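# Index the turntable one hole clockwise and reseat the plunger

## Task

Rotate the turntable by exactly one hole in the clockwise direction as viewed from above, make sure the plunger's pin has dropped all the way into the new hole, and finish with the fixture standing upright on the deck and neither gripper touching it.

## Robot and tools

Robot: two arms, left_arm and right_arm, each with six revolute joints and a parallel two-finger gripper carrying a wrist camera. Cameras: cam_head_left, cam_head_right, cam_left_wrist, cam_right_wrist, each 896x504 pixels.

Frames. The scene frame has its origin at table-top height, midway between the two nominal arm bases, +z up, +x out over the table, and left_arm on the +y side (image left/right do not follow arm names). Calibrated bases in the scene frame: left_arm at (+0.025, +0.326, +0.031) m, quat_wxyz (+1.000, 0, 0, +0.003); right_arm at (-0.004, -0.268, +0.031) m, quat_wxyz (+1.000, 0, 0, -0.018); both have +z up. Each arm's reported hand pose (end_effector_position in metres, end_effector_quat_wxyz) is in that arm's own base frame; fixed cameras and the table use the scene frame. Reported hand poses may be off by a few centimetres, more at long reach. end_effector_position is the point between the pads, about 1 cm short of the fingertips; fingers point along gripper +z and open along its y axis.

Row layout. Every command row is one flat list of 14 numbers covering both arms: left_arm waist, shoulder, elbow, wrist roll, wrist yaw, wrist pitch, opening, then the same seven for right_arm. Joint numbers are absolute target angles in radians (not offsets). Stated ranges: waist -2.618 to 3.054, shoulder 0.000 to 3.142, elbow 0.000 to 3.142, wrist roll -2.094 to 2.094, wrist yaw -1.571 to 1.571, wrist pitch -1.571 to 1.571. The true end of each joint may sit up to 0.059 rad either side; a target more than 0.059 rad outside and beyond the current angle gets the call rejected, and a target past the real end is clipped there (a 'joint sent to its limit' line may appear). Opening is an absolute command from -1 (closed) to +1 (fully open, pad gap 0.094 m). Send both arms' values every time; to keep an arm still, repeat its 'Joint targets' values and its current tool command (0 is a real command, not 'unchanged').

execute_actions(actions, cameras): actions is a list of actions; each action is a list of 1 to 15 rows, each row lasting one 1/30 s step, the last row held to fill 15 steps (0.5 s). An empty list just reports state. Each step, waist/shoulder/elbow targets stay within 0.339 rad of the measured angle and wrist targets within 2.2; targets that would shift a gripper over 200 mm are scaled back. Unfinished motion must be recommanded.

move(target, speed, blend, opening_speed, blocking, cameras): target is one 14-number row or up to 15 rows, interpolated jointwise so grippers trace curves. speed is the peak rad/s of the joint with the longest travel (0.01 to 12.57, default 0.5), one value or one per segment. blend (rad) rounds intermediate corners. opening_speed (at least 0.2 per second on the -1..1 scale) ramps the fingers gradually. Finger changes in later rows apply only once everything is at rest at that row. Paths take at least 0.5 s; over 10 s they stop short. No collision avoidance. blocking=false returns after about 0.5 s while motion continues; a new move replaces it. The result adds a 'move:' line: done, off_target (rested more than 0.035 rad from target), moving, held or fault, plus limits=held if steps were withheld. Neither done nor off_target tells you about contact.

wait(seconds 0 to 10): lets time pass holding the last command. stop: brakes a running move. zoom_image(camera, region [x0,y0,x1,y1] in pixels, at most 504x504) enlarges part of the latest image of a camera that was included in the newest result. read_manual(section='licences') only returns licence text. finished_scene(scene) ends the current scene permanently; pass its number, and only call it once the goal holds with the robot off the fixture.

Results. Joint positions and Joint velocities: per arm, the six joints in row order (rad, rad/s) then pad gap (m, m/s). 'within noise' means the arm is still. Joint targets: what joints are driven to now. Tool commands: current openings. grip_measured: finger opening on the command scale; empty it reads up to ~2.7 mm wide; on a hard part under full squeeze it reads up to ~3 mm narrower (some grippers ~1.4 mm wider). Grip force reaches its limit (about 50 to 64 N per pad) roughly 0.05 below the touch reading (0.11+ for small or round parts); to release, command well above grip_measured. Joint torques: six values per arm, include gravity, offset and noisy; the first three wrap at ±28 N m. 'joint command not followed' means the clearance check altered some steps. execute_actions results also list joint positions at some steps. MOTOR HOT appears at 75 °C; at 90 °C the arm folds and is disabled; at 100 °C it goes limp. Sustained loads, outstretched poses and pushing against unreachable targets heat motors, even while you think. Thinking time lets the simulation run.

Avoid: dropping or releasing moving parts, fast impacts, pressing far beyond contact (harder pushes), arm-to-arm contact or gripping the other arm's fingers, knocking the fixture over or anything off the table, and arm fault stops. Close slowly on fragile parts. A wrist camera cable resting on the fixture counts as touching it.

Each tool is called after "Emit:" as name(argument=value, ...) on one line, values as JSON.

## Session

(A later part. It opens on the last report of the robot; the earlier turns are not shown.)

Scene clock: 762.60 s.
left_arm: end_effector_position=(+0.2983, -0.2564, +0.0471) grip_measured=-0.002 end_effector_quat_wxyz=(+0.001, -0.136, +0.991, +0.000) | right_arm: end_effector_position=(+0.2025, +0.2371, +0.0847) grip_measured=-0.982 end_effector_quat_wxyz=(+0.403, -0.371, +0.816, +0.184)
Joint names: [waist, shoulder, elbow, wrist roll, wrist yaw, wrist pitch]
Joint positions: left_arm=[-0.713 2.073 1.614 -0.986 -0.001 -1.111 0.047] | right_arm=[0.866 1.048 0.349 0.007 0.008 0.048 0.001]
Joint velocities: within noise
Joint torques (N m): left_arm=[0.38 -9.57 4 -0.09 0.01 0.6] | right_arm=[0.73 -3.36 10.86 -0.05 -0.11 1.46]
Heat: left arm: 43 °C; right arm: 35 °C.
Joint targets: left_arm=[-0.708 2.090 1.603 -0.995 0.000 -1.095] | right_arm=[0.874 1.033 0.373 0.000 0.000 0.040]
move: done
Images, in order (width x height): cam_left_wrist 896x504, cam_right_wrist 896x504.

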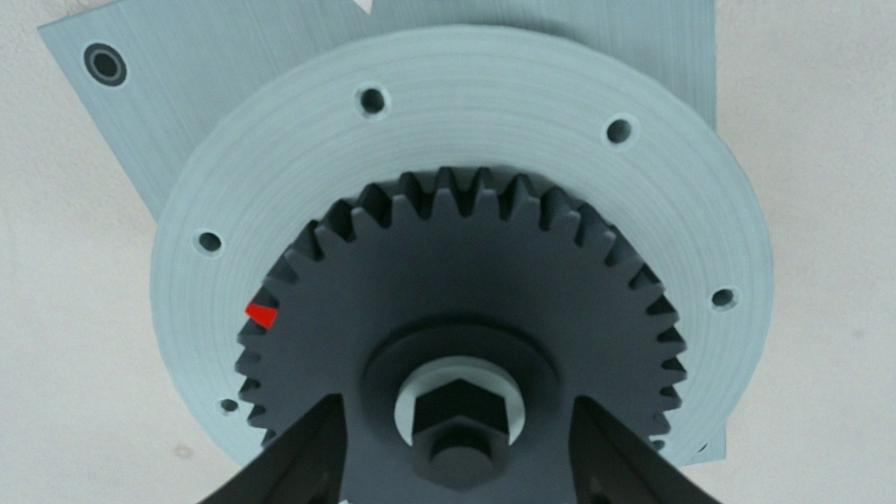

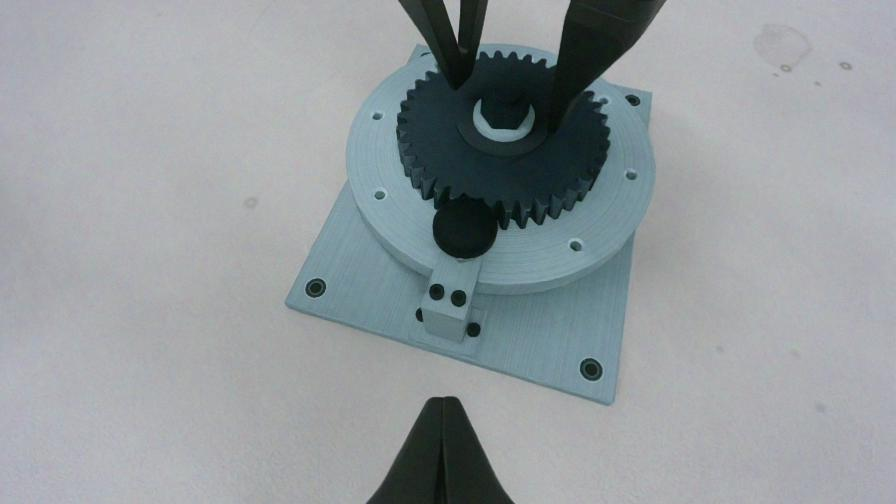

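Emit:
move(target=[[-0.708,2.090,1.603,-0.995,0,-1.095,0.0,0.874,1.033,0.373,0,0,0.04,0.3],[-0.708,2.090,1.603,-0.995,0,-1.095,-0.4,0.840,1.764,0.291,0,0,1.160,0.3]], speed=0.6, opening_speed=0.4)

Emit:
zoom_image(camera="cam_right_wrist", region=[200, 150, 704, 504])

Scene clock: 866.53 s.
left_arm: end_effector_position=(+0.2984, -0.2565, +0.0471) grip_measured=-0.398 end_effector_quat_wxyz=(+0.001, -0.136, +0.991, -0.001) | right_arm: end_effector_position=(+0.2598, +0.2944, +0.0673) grip_measured=+0.298 end_effector_quat_wxyz=(+0.539, -0.327, +0.737, +0.242)
Joint names: [waist, shoulder, elbow, wrist roll, wrist yaw, wrist pitch]
Joint positions: left_arm=[-0.713 2.073 1.614 -0.986 -0.001 -1.111 0.028] | right_arm=[0.849 1.751 0.298 0.007 0.008 1.147 0.061]
Joint velocities: within noise
Joint torques (N m): left_arm=[0.34 -9.57 3.96 -0.09 0 0.59] | right_arm=[-0.9 -4.67 4.4 -0.04 -0.08 1.86]
Heat: left arm: 37 °C; right arm: 36 °C.
Joint targets: left_arm=[-0.708 2.090 1.603 -0.995 0.000 -1.095] | right_arm=[0.840 1.764 0.291 0.000 0.000 1.160]
move: done

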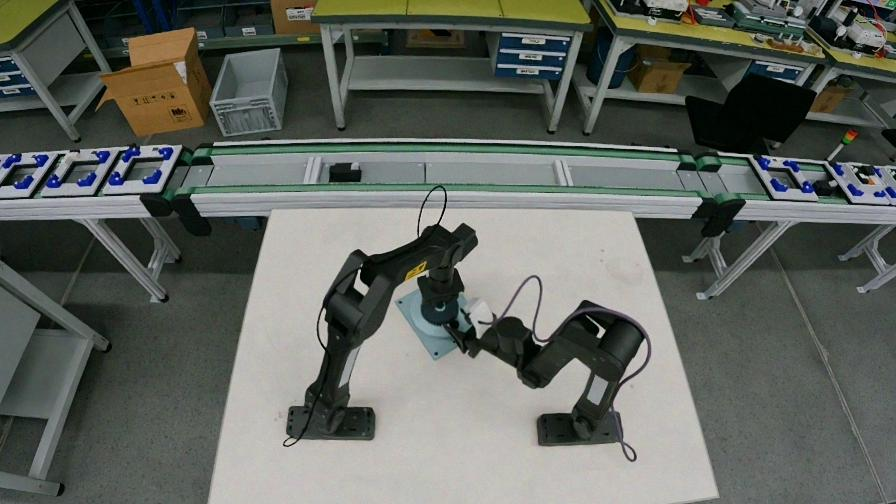

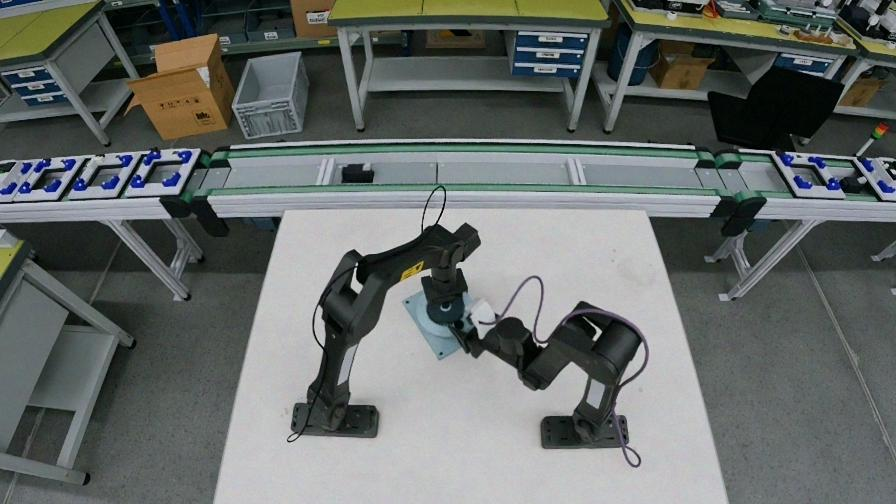

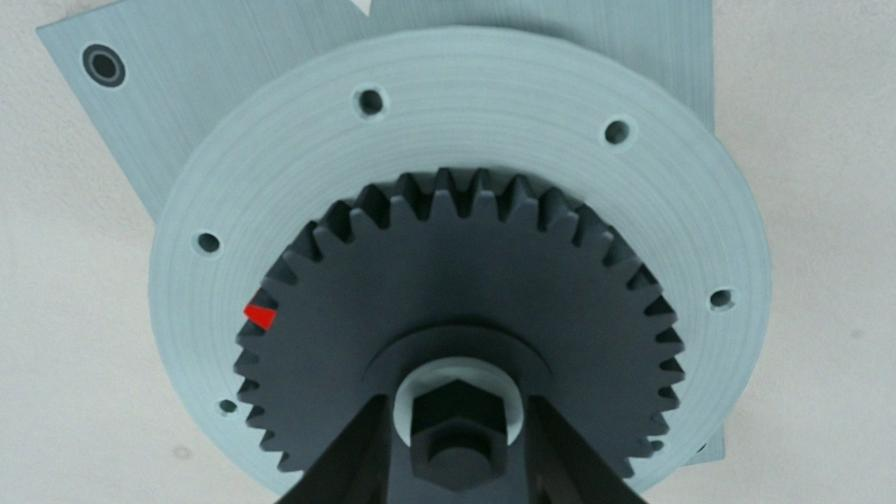

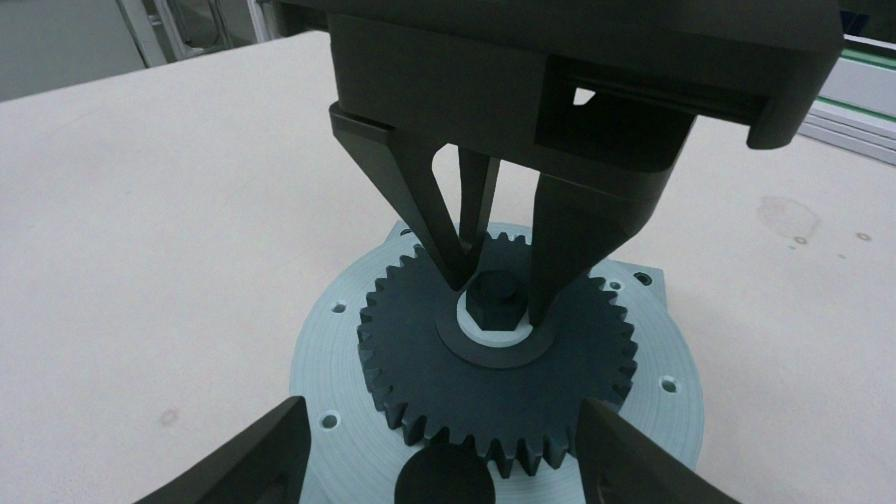

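Scaled by 1.000.

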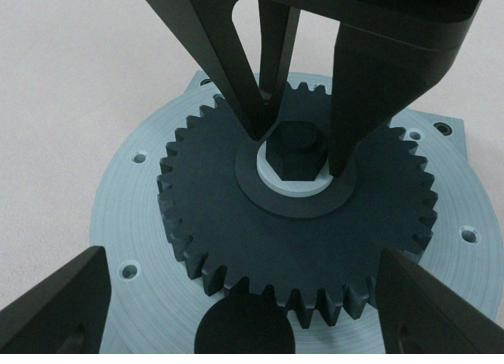

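Emit:
move(target=[[-0.708,2.090,1.603,-0.995,0,-1.095,-0.8,0.840,1.764,0.291,0,0,1.160,0.3],[-0.708,2.090,1.603,-0.995,0,-1.095,-0.8,0.840,2.055,0.291,0,0,1.456,0.3]], speed=0.3, opening_speed=0.3, cameras=["cam_left_wrist","cam_right_wrist"])

Emit:
zoom_image(camera="cam_right_wrist", region=[200, 150, 704, 504])

Scene clock: 898.73 s.
left_arm: end_effector_position=(+0.2985, -0.2567, +0.0471) grip_measured=-0.634 end_effector_quat_wxyz=(+0.001, -0.136, +0.991, -0.001) | right_arm: end_effector_position=(+0.2602, +0.2948, +0.0264) grip_measured=+0.298 end_effector_quat_wxyz=(+0.537, -0.329, +0.739, +0.241)
Joint names: [waist, shoulder, elbow, wrist roll, wrist yaw, wrist pitch]
Joint positions: left_arm=[-0.713 2.073 1.614 -0.986 0 -1.11 0.017] | right_arm=[0.849 2.036 0.298 0.006 0.008 1.425 0.061]
Joint velocities: within noise
Joint torques (N m): left_arm=[0.38 -9.57 3.99 -0.09 -0.01 0.59] | right_arm=[-0.91 -5.27 2.5 -0.03 -0.11 2.01]
Heat: left arm: 37 °C; right arm: 37 °C.
Joint targets: left_arm=[-0.708 2.090 1.603 -0.995 0.000 -1.095] | right_arm=[0.840 2.055 0.291 0.000 0.000 1.456]
move: done
Images, in order (width x height): cam_left_wrist 896x504, cam_right_wrist 896x504.

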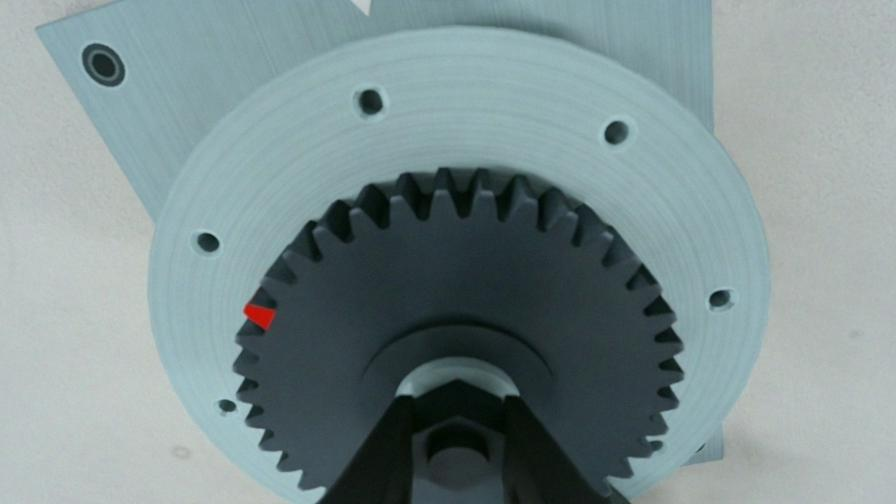

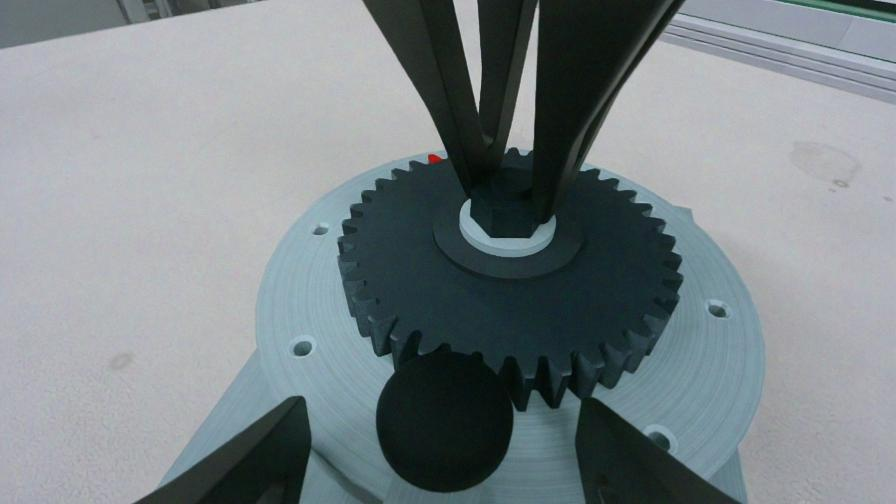

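Scaled by 1.000.

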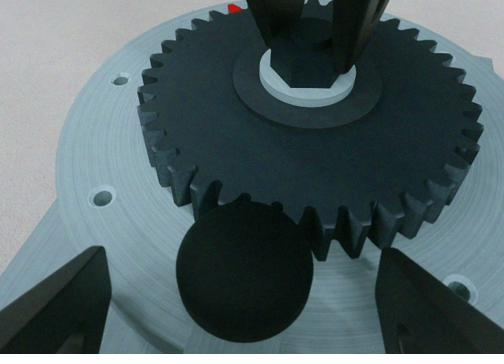

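Emit:
move(target=[-0.708,2.090,1.603,-0.995,0,-1.095,-0.8,0.840,2.055,0.291,0,0,1.456,-0.75], speed=0.3, opening_speed=0.3, cameras=["cam_right_wrist"])

Emit:
zoom_image(camera="cam_right_wrist", region=[200, 150, 704, 504])

Scene clock: 926.03 s.
left_arm: end_effector_position=(+0.2996, -0.2565, +0.0471) grip_measured=-0.634 end_effector_quat_wxyz=(+0.002, -0.151, +0.989, -0.002) | right_arm: end_effector_position=(+0.2610, +0.2926, +0.0266) grip_measured=-0.504 end_effector_quat_wxyz=(+0.533, -0.309, +0.747, +0.250)
Joint names: [waist, shoulder, elbow, wrist roll, wrist yaw, wrist pitch]
Joint positions: left_arm=[-0.711 2.073 1.614 -1.013 0 -1.107 0.017] | right_arm=[0.847 2.036 0.293 0.052 0.015 1.432 0.023]
Joint velocities: within noise
Joint torques (N m): left_arm=[0.17 -9.59 3.99 0.23 0.01 0.56] | right_arm=[-0.81 -5.24 2.97 -0.5 -0.17 1.97]
Heat: left arm: 37 °C; right arm: 39 °C.
Joint targets: left_arm=[-0.708 2.090 1.603 -0.995 0.000 -1.095] | right_arm=[0.840 2.055 0.291 0.000 0.000 1.456]
move: off_target (right_arm); right_arm: the wrist roll is farthest, 0.052 rad from its target
Images, in order (width x height): cam_right_wrist 896x504.

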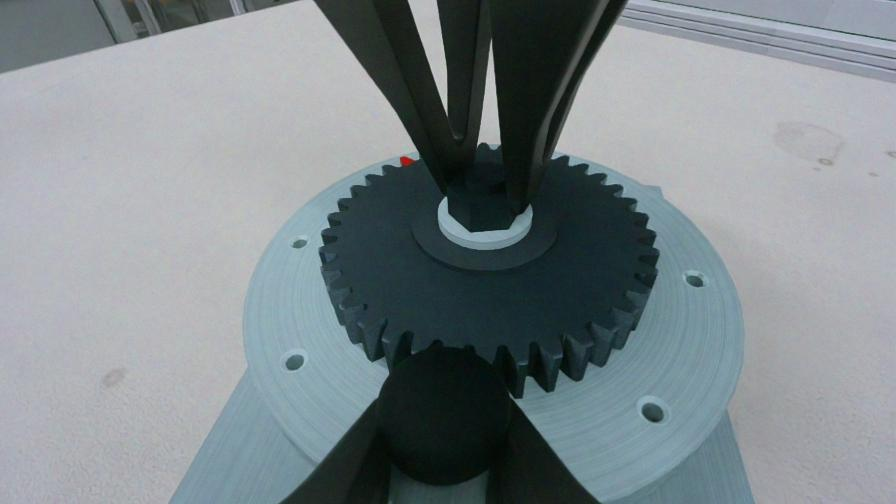

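Scaled by 1.000.

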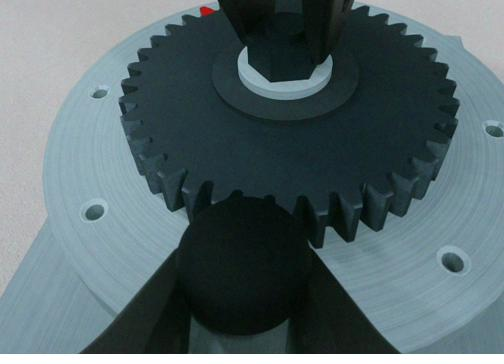

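Emit:
move(target=[-0.708,2.090,1.603,-1.0,0,-1.095,-0.8,0.840,1.935,0.288,0.04,0.005,1.336,-0.75], speed=0.1, cameras=["cam_left_wrist","cam_right_wrist"])

Emit:
zoom_image(camera="cam_right_wrist", region=[200, 150, 704, 504])

Scene clock: 945.60 s.
left_arm: end_effector_position=(+0.2996, -0.2565, +0.0471) grip_measured=-0.634 end_effector_quat_wxyz=(+0.002, -0.153, +0.988, -0.002) | right_arm: end_effector_position=(+0.2606, +0.2914, +0.0266) grip_measured=-0.511 end_effector_quat_wxyz=(+0.518, -0.309, +0.759, +0.245)
Joint names: [waist, shoulder, elbow, wrist roll, wrist yaw, wrist pitch]
Joint positions: left_arm=[-0.711 2.073 1.614 -1.017 0 -1.107 0.017] | right_arm=[0.847 1.971 0.298 0.062 0.018 1.323 0.023]
Joint velocities: within noise
Joint torques (N m): left_arm=[0.18 -9.62 3.99 0.21 -0.01 0.56] | right_arm=[-0.8 -9.36 2.69 -0.2 -0.14 1.86]
Heat: left arm: 37 °C; right arm: 41 °C.
Joint targets: left_arm=[-0.708 2.090 1.603 -1.000 0.000 -1.095] | right_arm=[0.840 1.935 0.288 0.040 0.005 1.336]
move: off_target (right_arm); right_arm: the shoulder is farthest, 0.036 rad from its target
Images, in order (width x height): cam_left_wrist 896x504, cam_right_wrist 896x504.

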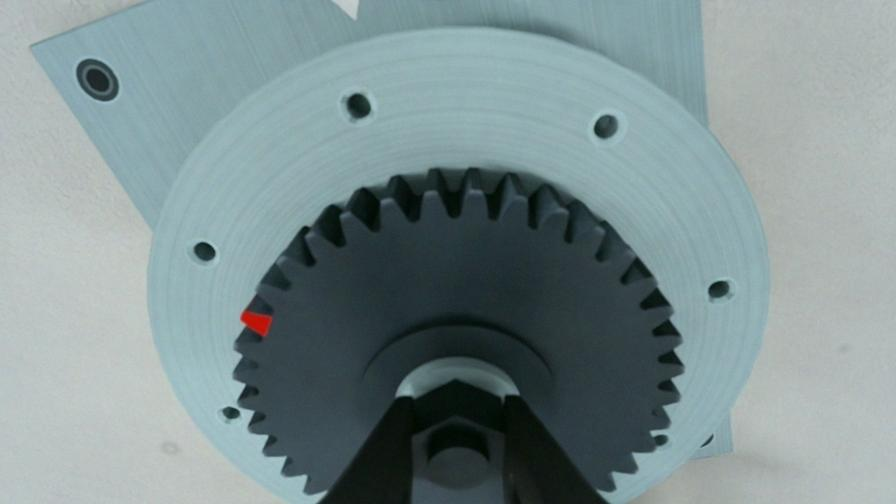

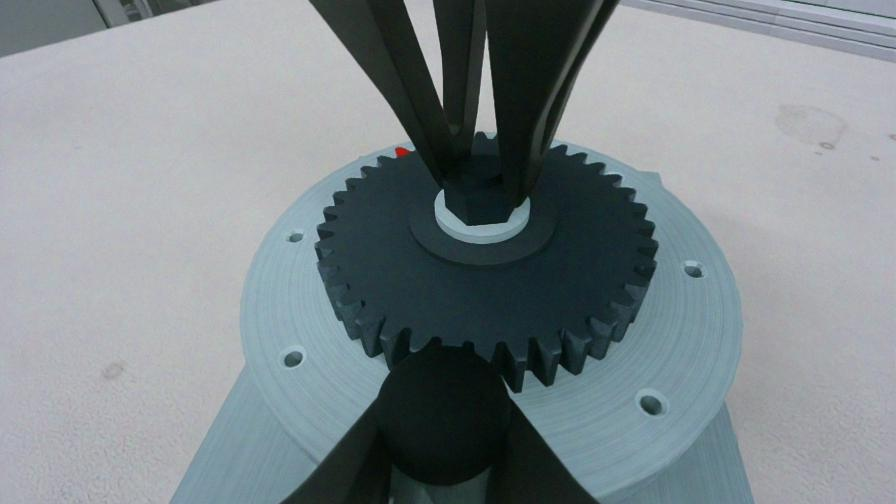

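Scaled by 1.000.

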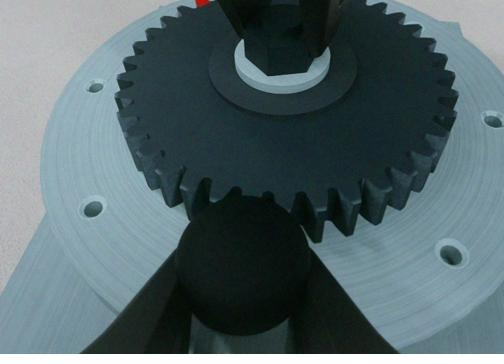

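Emit:
move(target=[-0.708,2.090,1.603,-1.0,0,-1.095,-0.8,0.840,1.87,0.288,0.05,0.012,1.35,-0.75], speed=0.1, cameras=["cam_left_wrist","cam_right_wrist"])

Emit:
zoom_image(camera="cam_right_wrist", region=[300, 300, 600, 504])

Scene clock: 965.37 s.
left_arm: end_effector_position=(+0.2986, -0.2577, +0.0471) grip_measured=-0.634 end_effector_quat_wxyz=(-0.002, -0.155, +0.988, -0.005) | right_arm: end_effector_position=(+0.2597, +0.2899, +0.0278) grip_measured=-0.512 end_effector_quat_wxyz=(+0.511, -0.310, +0.765, +0.241)
Joint names: [waist, shoulder, elbow, wrist roll, wrist yaw, wrist pitch]
Joint positions: left_arm=[-0.711 2.073 1.614 -1.021 0.009 -1.107 0.017] | right_arm=[0.847 1.927 0.298 0.063 0.02 1.258 0.023]
Joint velocities: within noise
Joint torques (N m): left_arm=[0.16 -9.57 3.97 0.25 -0.07 0.56] | right_arm=[-0.76 -10.89 2.93 -0.1 -0.09 2.58]
Heat: left arm: 37 °C; right arm: 41 °C.
Joint targets: left_arm=[-0.708 2.090 1.603 -1.000 0.000 -1.095] | right_arm=[0.840 1.870 0.288 0.050 0.012 1.350]
move: off_target (right_arm); right_arm: the wrist pitch is farthest, 0.092 rad from its target
Images, in order (width x height): cam_left_wrist 896x504, cam_right_wrist 896x504.

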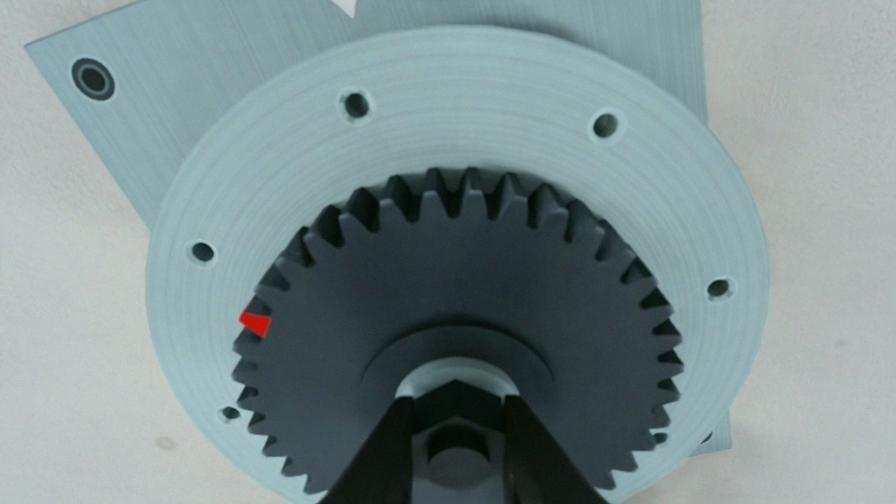

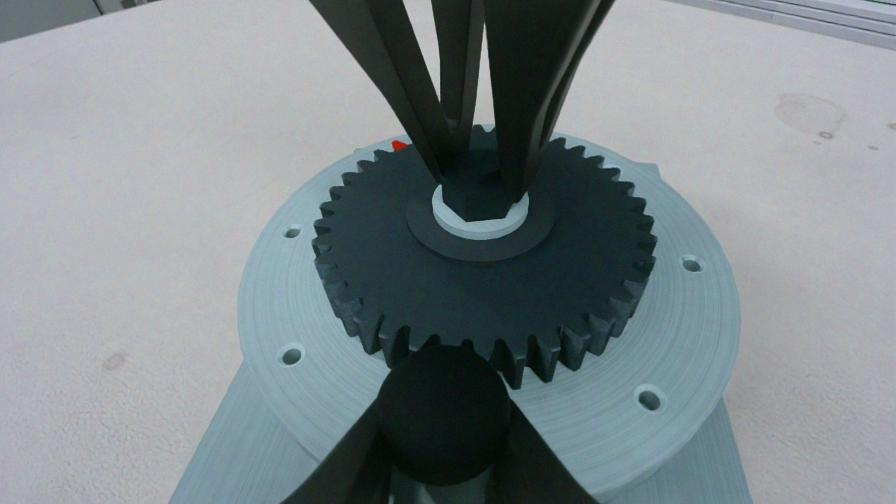

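Scaled by 1.680 from the camera's 896x504 image, which has a finer 1280x720 frame.

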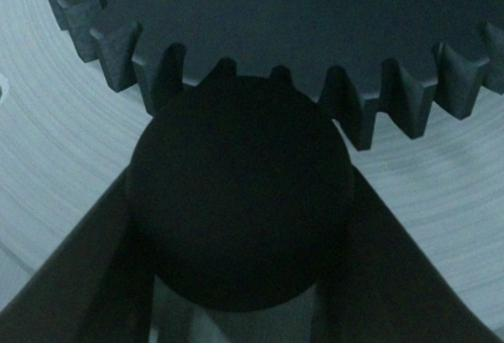

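Emit:
move(target=[-0.708,2.090,1.603,-1.0,0,-1.095,-0.8,0.840,1.87,0.288,0.05,0.012,1.55,-0.75], speed=0.2, cameras=["cam_right_wrist"])

Emit:
zoom_image(camera="cam_right_wrist", region=[300, 300, 600, 504])

Scene clock: 987.10 s.
left_arm: end_effector_position=(+0.2980, -0.2583, +0.0471) grip_measured=-0.634 end_effector_quat_wxyz=(-0.003, -0.156, +0.988, -0.006) | right_arm: end_effector_position=(+0.2585, +0.2886, +0.0311) grip_measured=-0.512 end_effector_quat_wxyz=(+0.517, -0.308, +0.761, +0.244)
Joint names: [waist, shoulder, elbow, wrist roll, wrist yaw, wrist pitch]
Joint positions: left_arm=[-0.711 2.073 1.614 -1.024 0.014 -1.107 0.017] | right_arm=[0.847 1.926 0.284 0.063 0.02 1.287 0.023]
Joint velocities: within noise
Joint torques (N m): left_arm=[0.18 -9.58 3.96 0.29 -0.11 0.55] | right_arm=[-0.75 -10.81 4.1 -0.11 -0.09 4.12]
Heat: left arm: 37 °C; right arm: 44 °C.
Joint targets: left_arm=[-0.708 2.090 1.603 -1.000 0.000 -1.095] | right_arm=[0.840 1.870 0.288 0.050 0.012 1.550]
move: off_target (right_arm); right_arm: the wrist pitch is farthest, 0.263 rad from its target
Images, in order (width x height): cam_right_wrist 896x504.

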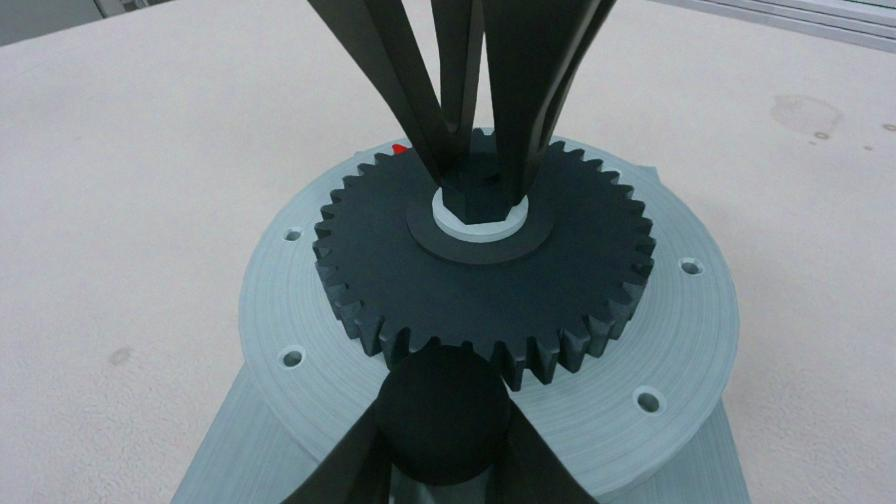

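Scaled by 1.680 from the camera's 896x504 image, which has a finer 1280x720 frame.

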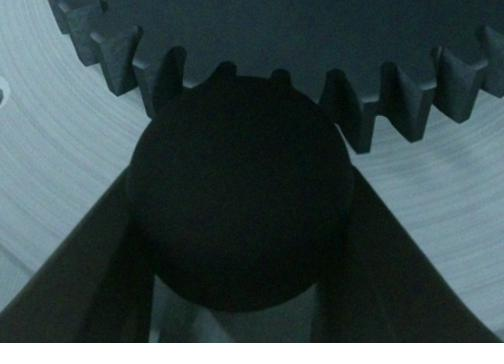

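Emit:
move(target=[-0.708,2.090,1.603,-1.0,0,-1.095,-0.8,0.840,1.79,0.288,0.05,0.012,1.57,-0.75], speed=0.1, cameras=["cam_left_wrist","cam_right_wrist"])

Emit:
zoom_image(camera="cam_right_wrist", region=[300, 300, 600, 504])

Scene clock: 995.33 s.
left_arm: end_effector_position=(+0.2977, -0.2587, +0.0471) grip_measured=-0.634 end_effector_quat_wxyz=(-0.004, -0.149, +0.989, -0.007) | right_arm: end_effector_position=(+0.2576, +0.2873, +0.0361) grip_measured=-0.513 end_effector_quat_wxyz=(+0.518, -0.308, +0.760, +0.244)
Joint names: [waist, shoulder, elbow, wrist roll, wrist yaw, wrist pitch]
Joint positions: left_arm=[-0.711 2.073 1.614 -1.01 0.017 -1.107 0.017] | right_arm=[0.846 1.892 0.278 0.062 0.02 1.262 0.023]
Joint velocities: within noise
Joint torques (N m): left_arm=[0.18 -9.55 3.97 0.13 -0.14 0.55] | right_arm=[-0.65 -14.27 4.97 -0.1 -0.09 4.4]
Heat: left arm: 37 °C; right arm: 50 °C.
Joint targets: left_arm=[-0.708 2.090 1.603 -1.000 0.000 -1.095] | right_arm=[0.840 1.790 0.288 0.050 0.012 1.555]
joint sent to its limit (right arm) — the wrist pitch, upper limit.
move: off_target (right_arm); right_arm: the wrist pitch is farthest, 0.308 rad from its target
Images, in order (width x height): cam_left_wrist 896x504, cam_right_wrist 896x504.

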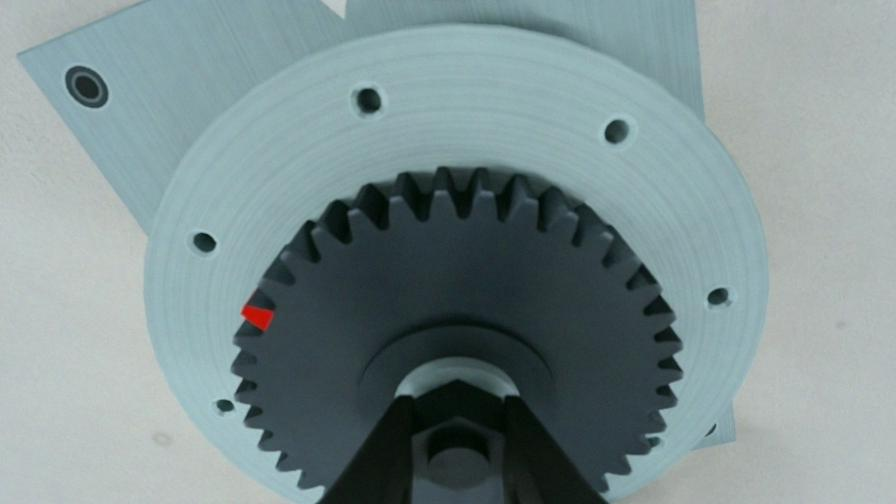

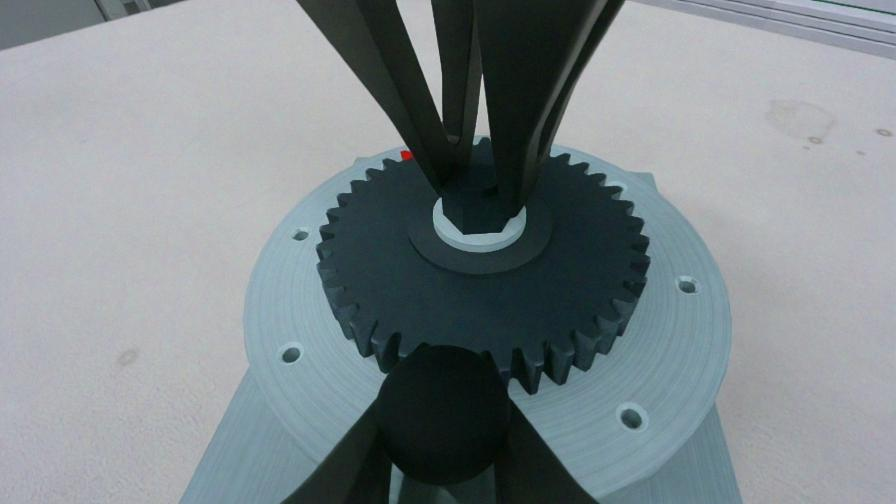

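Scaled by 1.680 from the camera's 896x504 image, which has a finer 1280x720 frame.

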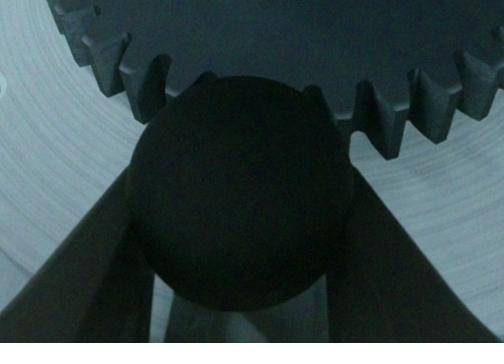

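Emit:
move(target=[-0.708,2.090,1.603,-0.68,0,-1.095,-0.8,0.840,1.79,0.288,0.05,0.012,1.555,-0.75], speed=0.3, cameras=["cam_left_wrist","cam_right_wrist"])

Scene clock: 1013.00 s.
left_arm: end_effector_position=(+0.2977, -0.2595, +0.0471) grip_measured=-0.634 end_effector_quat_wxyz=(-0.004, +0.007, +1.000, -0.010) | right_arm: end_effector_position=(+0.2576, +0.2873, +0.0361) grip_measured=-0.513 end_effector_quat_wxyz=(+0.518, -0.308, +0.760, +0.244)
Joint names: [waist, shoulder, elbow, wrist roll, wrist yaw, wrist pitch]
Joint positions: left_arm=[-0.711 2.073 1.614 -0.696 0.02 -1.105 0.017] | right_arm=[0.846 1.891 0.278 0.062 0.02 1.261 0.023]
Joint velocities: within noise
Joint torques (N m): left_arm=[0.14 -9.61 3.99 0.22 -0.18 0.53] | right_arm=[-0.72 -14.32 4.97 -0.11 -0.1 4.41]
Heat: left arm: 37 °C; right arm: 57 °C.
Joint targets: left_arm=[-0.708 2.090 1.603 -0.680 0.000 -1.095] | right_arm=[0.840 1.790 0.288 0.050 0.012 1.555]
move: off_target (right_arm); right_arm: the wrist pitch is farthest, 0.294 rad from its target
Images, in order (width x height): cam_left_wrist 896x504, cam_right_wrist 896x504.

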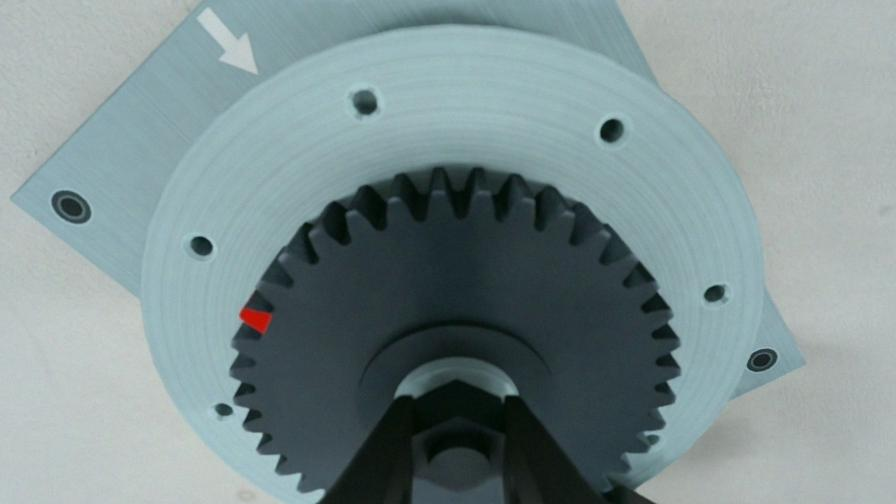

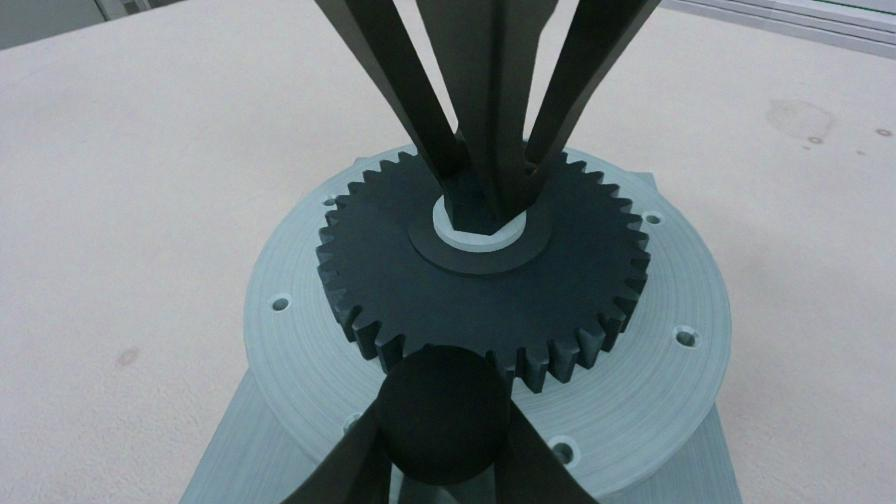

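Emit:
move(target=[-0.708,2.090,1.603,-0.315,0,-1.095,-0.8,0.840,1.79,0.288,0.05,0.012,1.555,-0.75], speed=0.4, cameras=["cam_left_wrist","cam_right_wrist"])

Scene clock: 1021.60 s.
left_arm: end_effector_position=(+0.2975, -0.2607, +0.0471) grip_measured=-0.634 end_effector_quat_wxyz=(-0.001, +0.189, +0.982, -0.012) | right_arm: end_effector_position=(+0.2576, +0.2873, +0.0361) grip_measured=-0.513 end_effector_quat_wxyz=(+0.518, -0.308, +0.760, +0.244)
Joint names: [waist, shoulder, elbow, wrist roll, wrist yaw, wrist pitch]
Joint positions: left_arm=[-0.712 2.073 1.614 -0.331 0.022 -1.103 0.017] | right_arm=[0.846 1.891 0.278 0.062 0.02 1.261 0.023]
Joint velocities: within noise
Joint torques (N m): left_arm=[0.29 -9.62 3.99 0.18 -0.2 0.52] | right_arm=[-0.7 -14.3 4.97 -0.09 -0.1 4.39]
Heat: left arm: 37 °C; right arm: 60 °C.
Joint targets: left_arm=[-0.708 2.090 1.603 -0.315 0.000 -1.095] | right_arm=[0.840 1.790 0.288 0.050 0.012 1.555]
move: off_target (right_arm); right_arm: the wrist pitch is farthest, 0.294 rad from its target
Images, in order (width x height): cam_left_wrist 896x504, cam_right_wrist 896x504.

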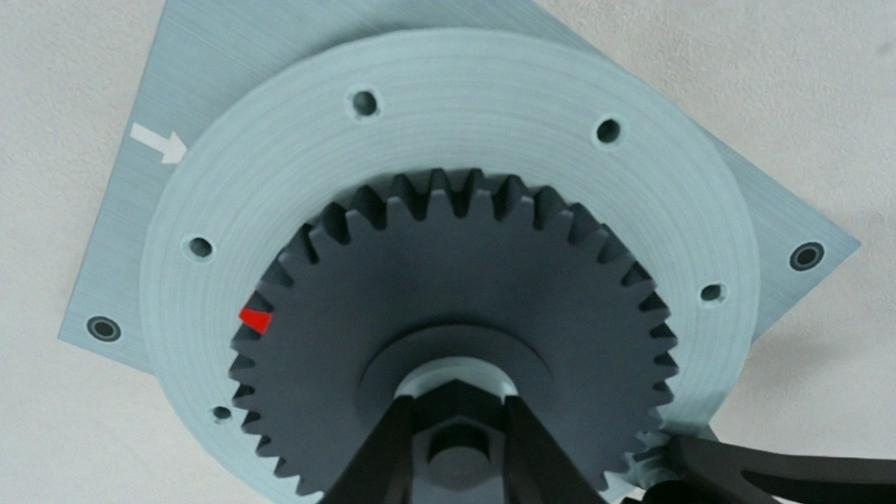

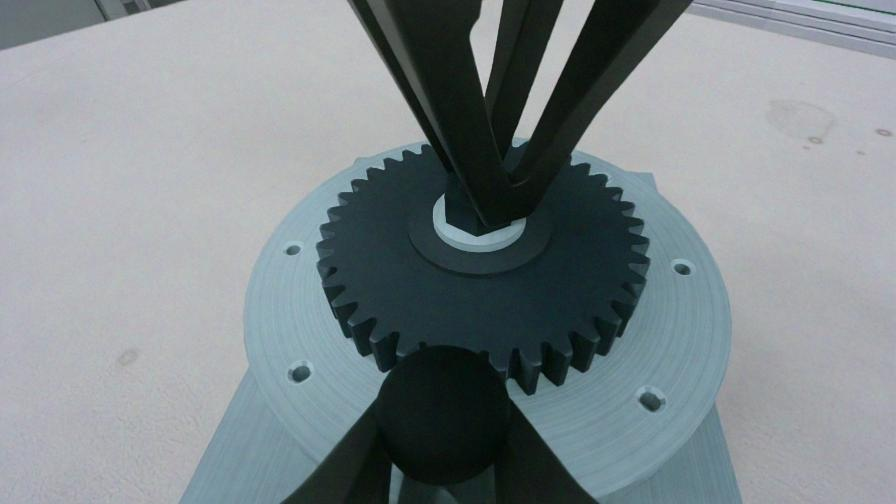

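Emit:
move(target=[-0.708,2.090,1.603,-0.315,0,-1.095,-0.8,0.840,1.96,0.288,0.05,0.012,1.40,-0.75], speed=0.15, cameras=["cam_left_wrist","cam_right_wrist"])

Scene clock: 1032.53 s.
left_arm: end_effector_position=(+0.2975, -0.2607, +0.0471) grip_measured=-0.634 end_effector_quat_wxyz=(-0.001, +0.190, +0.982, -0.012) | right_arm: end_effector_position=(+0.2572, +0.2869, +0.0314) grip_measured=-0.513 end_effector_quat_wxyz=(+0.522, -0.307, +0.757, +0.246)
Joint names: [waist, shoulder, elbow, wrist roll, wrist yaw, wrist pitch]
Joint positions: left_arm=[-0.712 2.073 1.614 -0.33 0.022 -1.103 0.017] | right_arm=[0.846 1.946 0.271 0.062 0.02 1.335 0.023]
Joint velocities: within noise
Joint torques (N m): left_arm=[0.29 -9.59 3.96 0.19 -0.2 0.53] | right_arm=[-0.69 -5.22 5.24 -0.11 -0.1 2.34]
Heat: left arm: 37 °C; right arm: 63 °C.
Joint targets: left_arm=[-0.708 2.090 1.603 -0.315 0.000 -1.095] | right_arm=[0.840 1.960 0.288 0.050 0.012 1.400]
move: off_target (right_arm); right_arm: the wrist pitch is farthest, 0.065 rad from its target
Images, in order (width x height): cam_left_wrist 896x504, cam_right_wrist 896x504.

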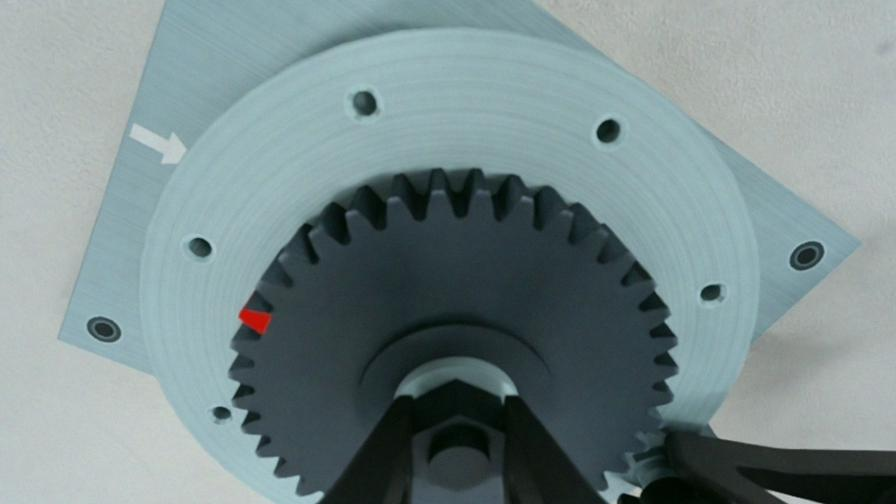

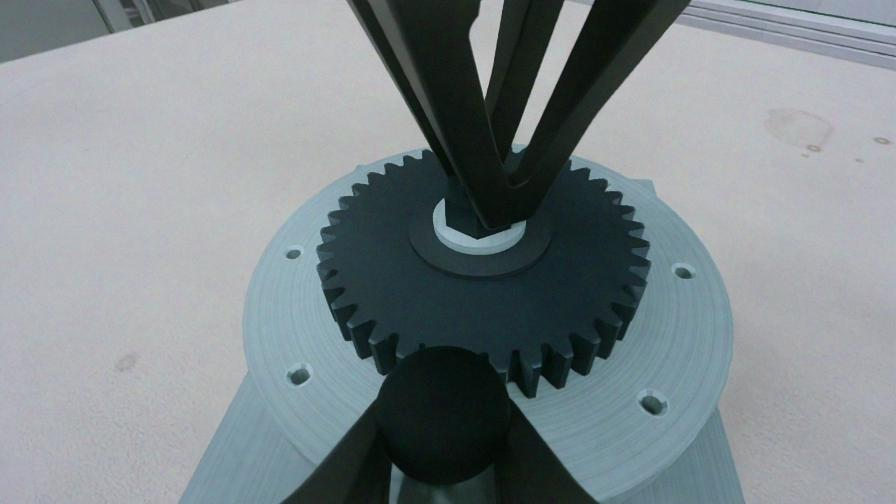

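Emit:
move(target=[-0.708,2.090,1.603,-0.315,0,-1.095,-0.8,0.840,1.985,0.288,0.055,0.015,1.38,-0.75], speed=0.15, cameras=["cam_right_wrist"])

Scene clock: 1040.97 s.
left_arm: end_effector_position=(+0.2977, -0.2604, +0.0471) grip_measured=-0.634 end_effector_quat_wxyz=(-0.001, +0.190, +0.982, -0.011) | right_arm: end_effector_position=(+0.2575, +0.2872, +0.0306) grip_measured=-0.513 end_effector_quat_wxyz=(+0.525, -0.306, +0.755, +0.247)
Joint names: [waist, shoulder, elbow, wrist roll, wrist yaw, wrist pitch]
Joint positions: left_arm=[-0.712 2.073 1.614 -0.33 0.02 -1.103 0.017] | right_arm=[0.846 1.964 0.271 0.062 0.02 1.36 0.023]
Joint velocities: within noise
Joint torques (N m): left_arm=[0.31 -9.55 3.99 0.17 -0.19 0.52] | right_arm=[-0.66 -4.74 5.09 -0.05 -0.06 1.94]
Heat: left arm: 37 °C; right arm: 58 °C.
Joint targets: left_arm=[-0.708 2.090 1.603 -0.315 0.000 -1.095] | right_arm=[0.840 1.985 0.288 0.055 0.015 1.380]
move: done
Images, in order (width x height): cam_right_wrist 896x504.

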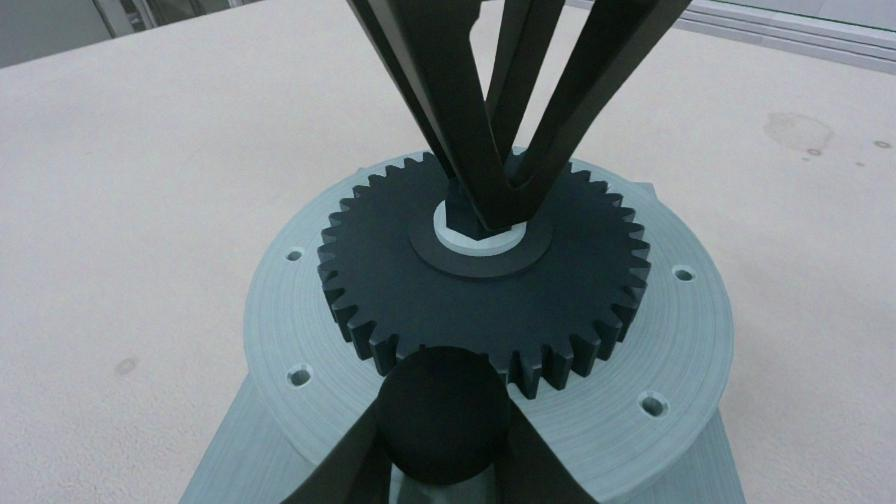

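Emit:
move(target=[-0.708,2.090,1.603,-0.315,0,-1.095,-0.8,0.840,1.985,0.288,0.055,0.015,1.38,0.3], speed=0.15, opening_speed=0.5, cameras=["cam_left_wrist","cam_right_wrist"])

Emit:
zoom_image(camera="cam_right_wrist", region=[300, 300, 600, 504])

Scene clock: 1059.57 s.
left_arm: end_effector_position=(+0.2977, -0.2604, +0.0471) grip_measured=-0.634 end_effector_quat_wxyz=(-0.001, +0.190, +0.982, -0.011) | right_arm: end_effector_position=(+0.2586, +0.2885, +0.0311) grip_measured=+0.298 end_effector_quat_wxyz=(+0.526, -0.306, +0.754, +0.248)
Joint names: [waist, shoulder, elbow, wrist roll, wrist yaw, wrist pitch]
Joint positions: left_arm=[-0.712 2.073 1.614 -0.329 0.02 -1.103 0.017] | right_arm=[0.846 1.967 0.277 0.062 0.02 1.36 0.061]
Joint velocities: within noise
Joint torques (N m): left_arm=[0.31 -9.62 3.97 0.18 -0.18 0.51] | right_arm=[-0.65 -5.03 4.52 -0.05 -0.06 1.93]
Heat: left arm: 37 °C; right arm: 55 °C.
Joint targets: left_arm=[-0.708 2.090 1.603 -0.315 0.000 -1.095] | right_arm=[0.840 1.985 0.288 0.055 0.015 1.380]
move: done
Images, in order (width x height): cam_left_wrist 896x504, cam_right_wrist 896x504.

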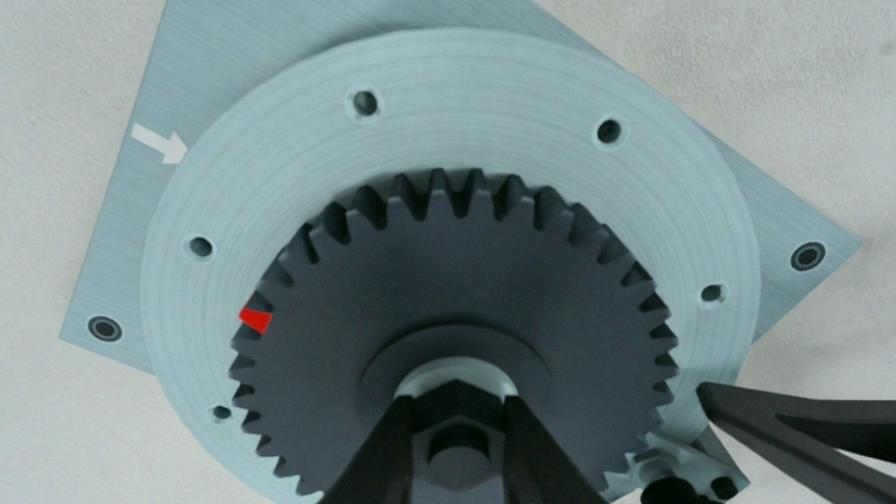

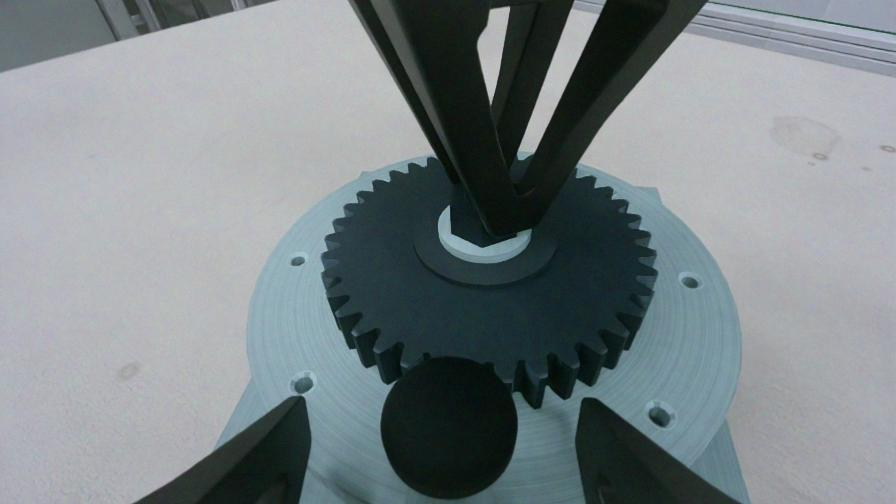

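Scaled by 1.680 from the camera's 896x504 image, which has a finer 1280x720 frame.

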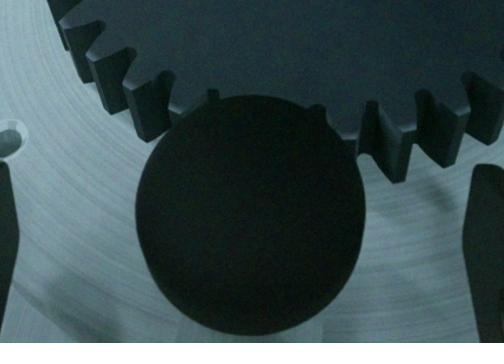

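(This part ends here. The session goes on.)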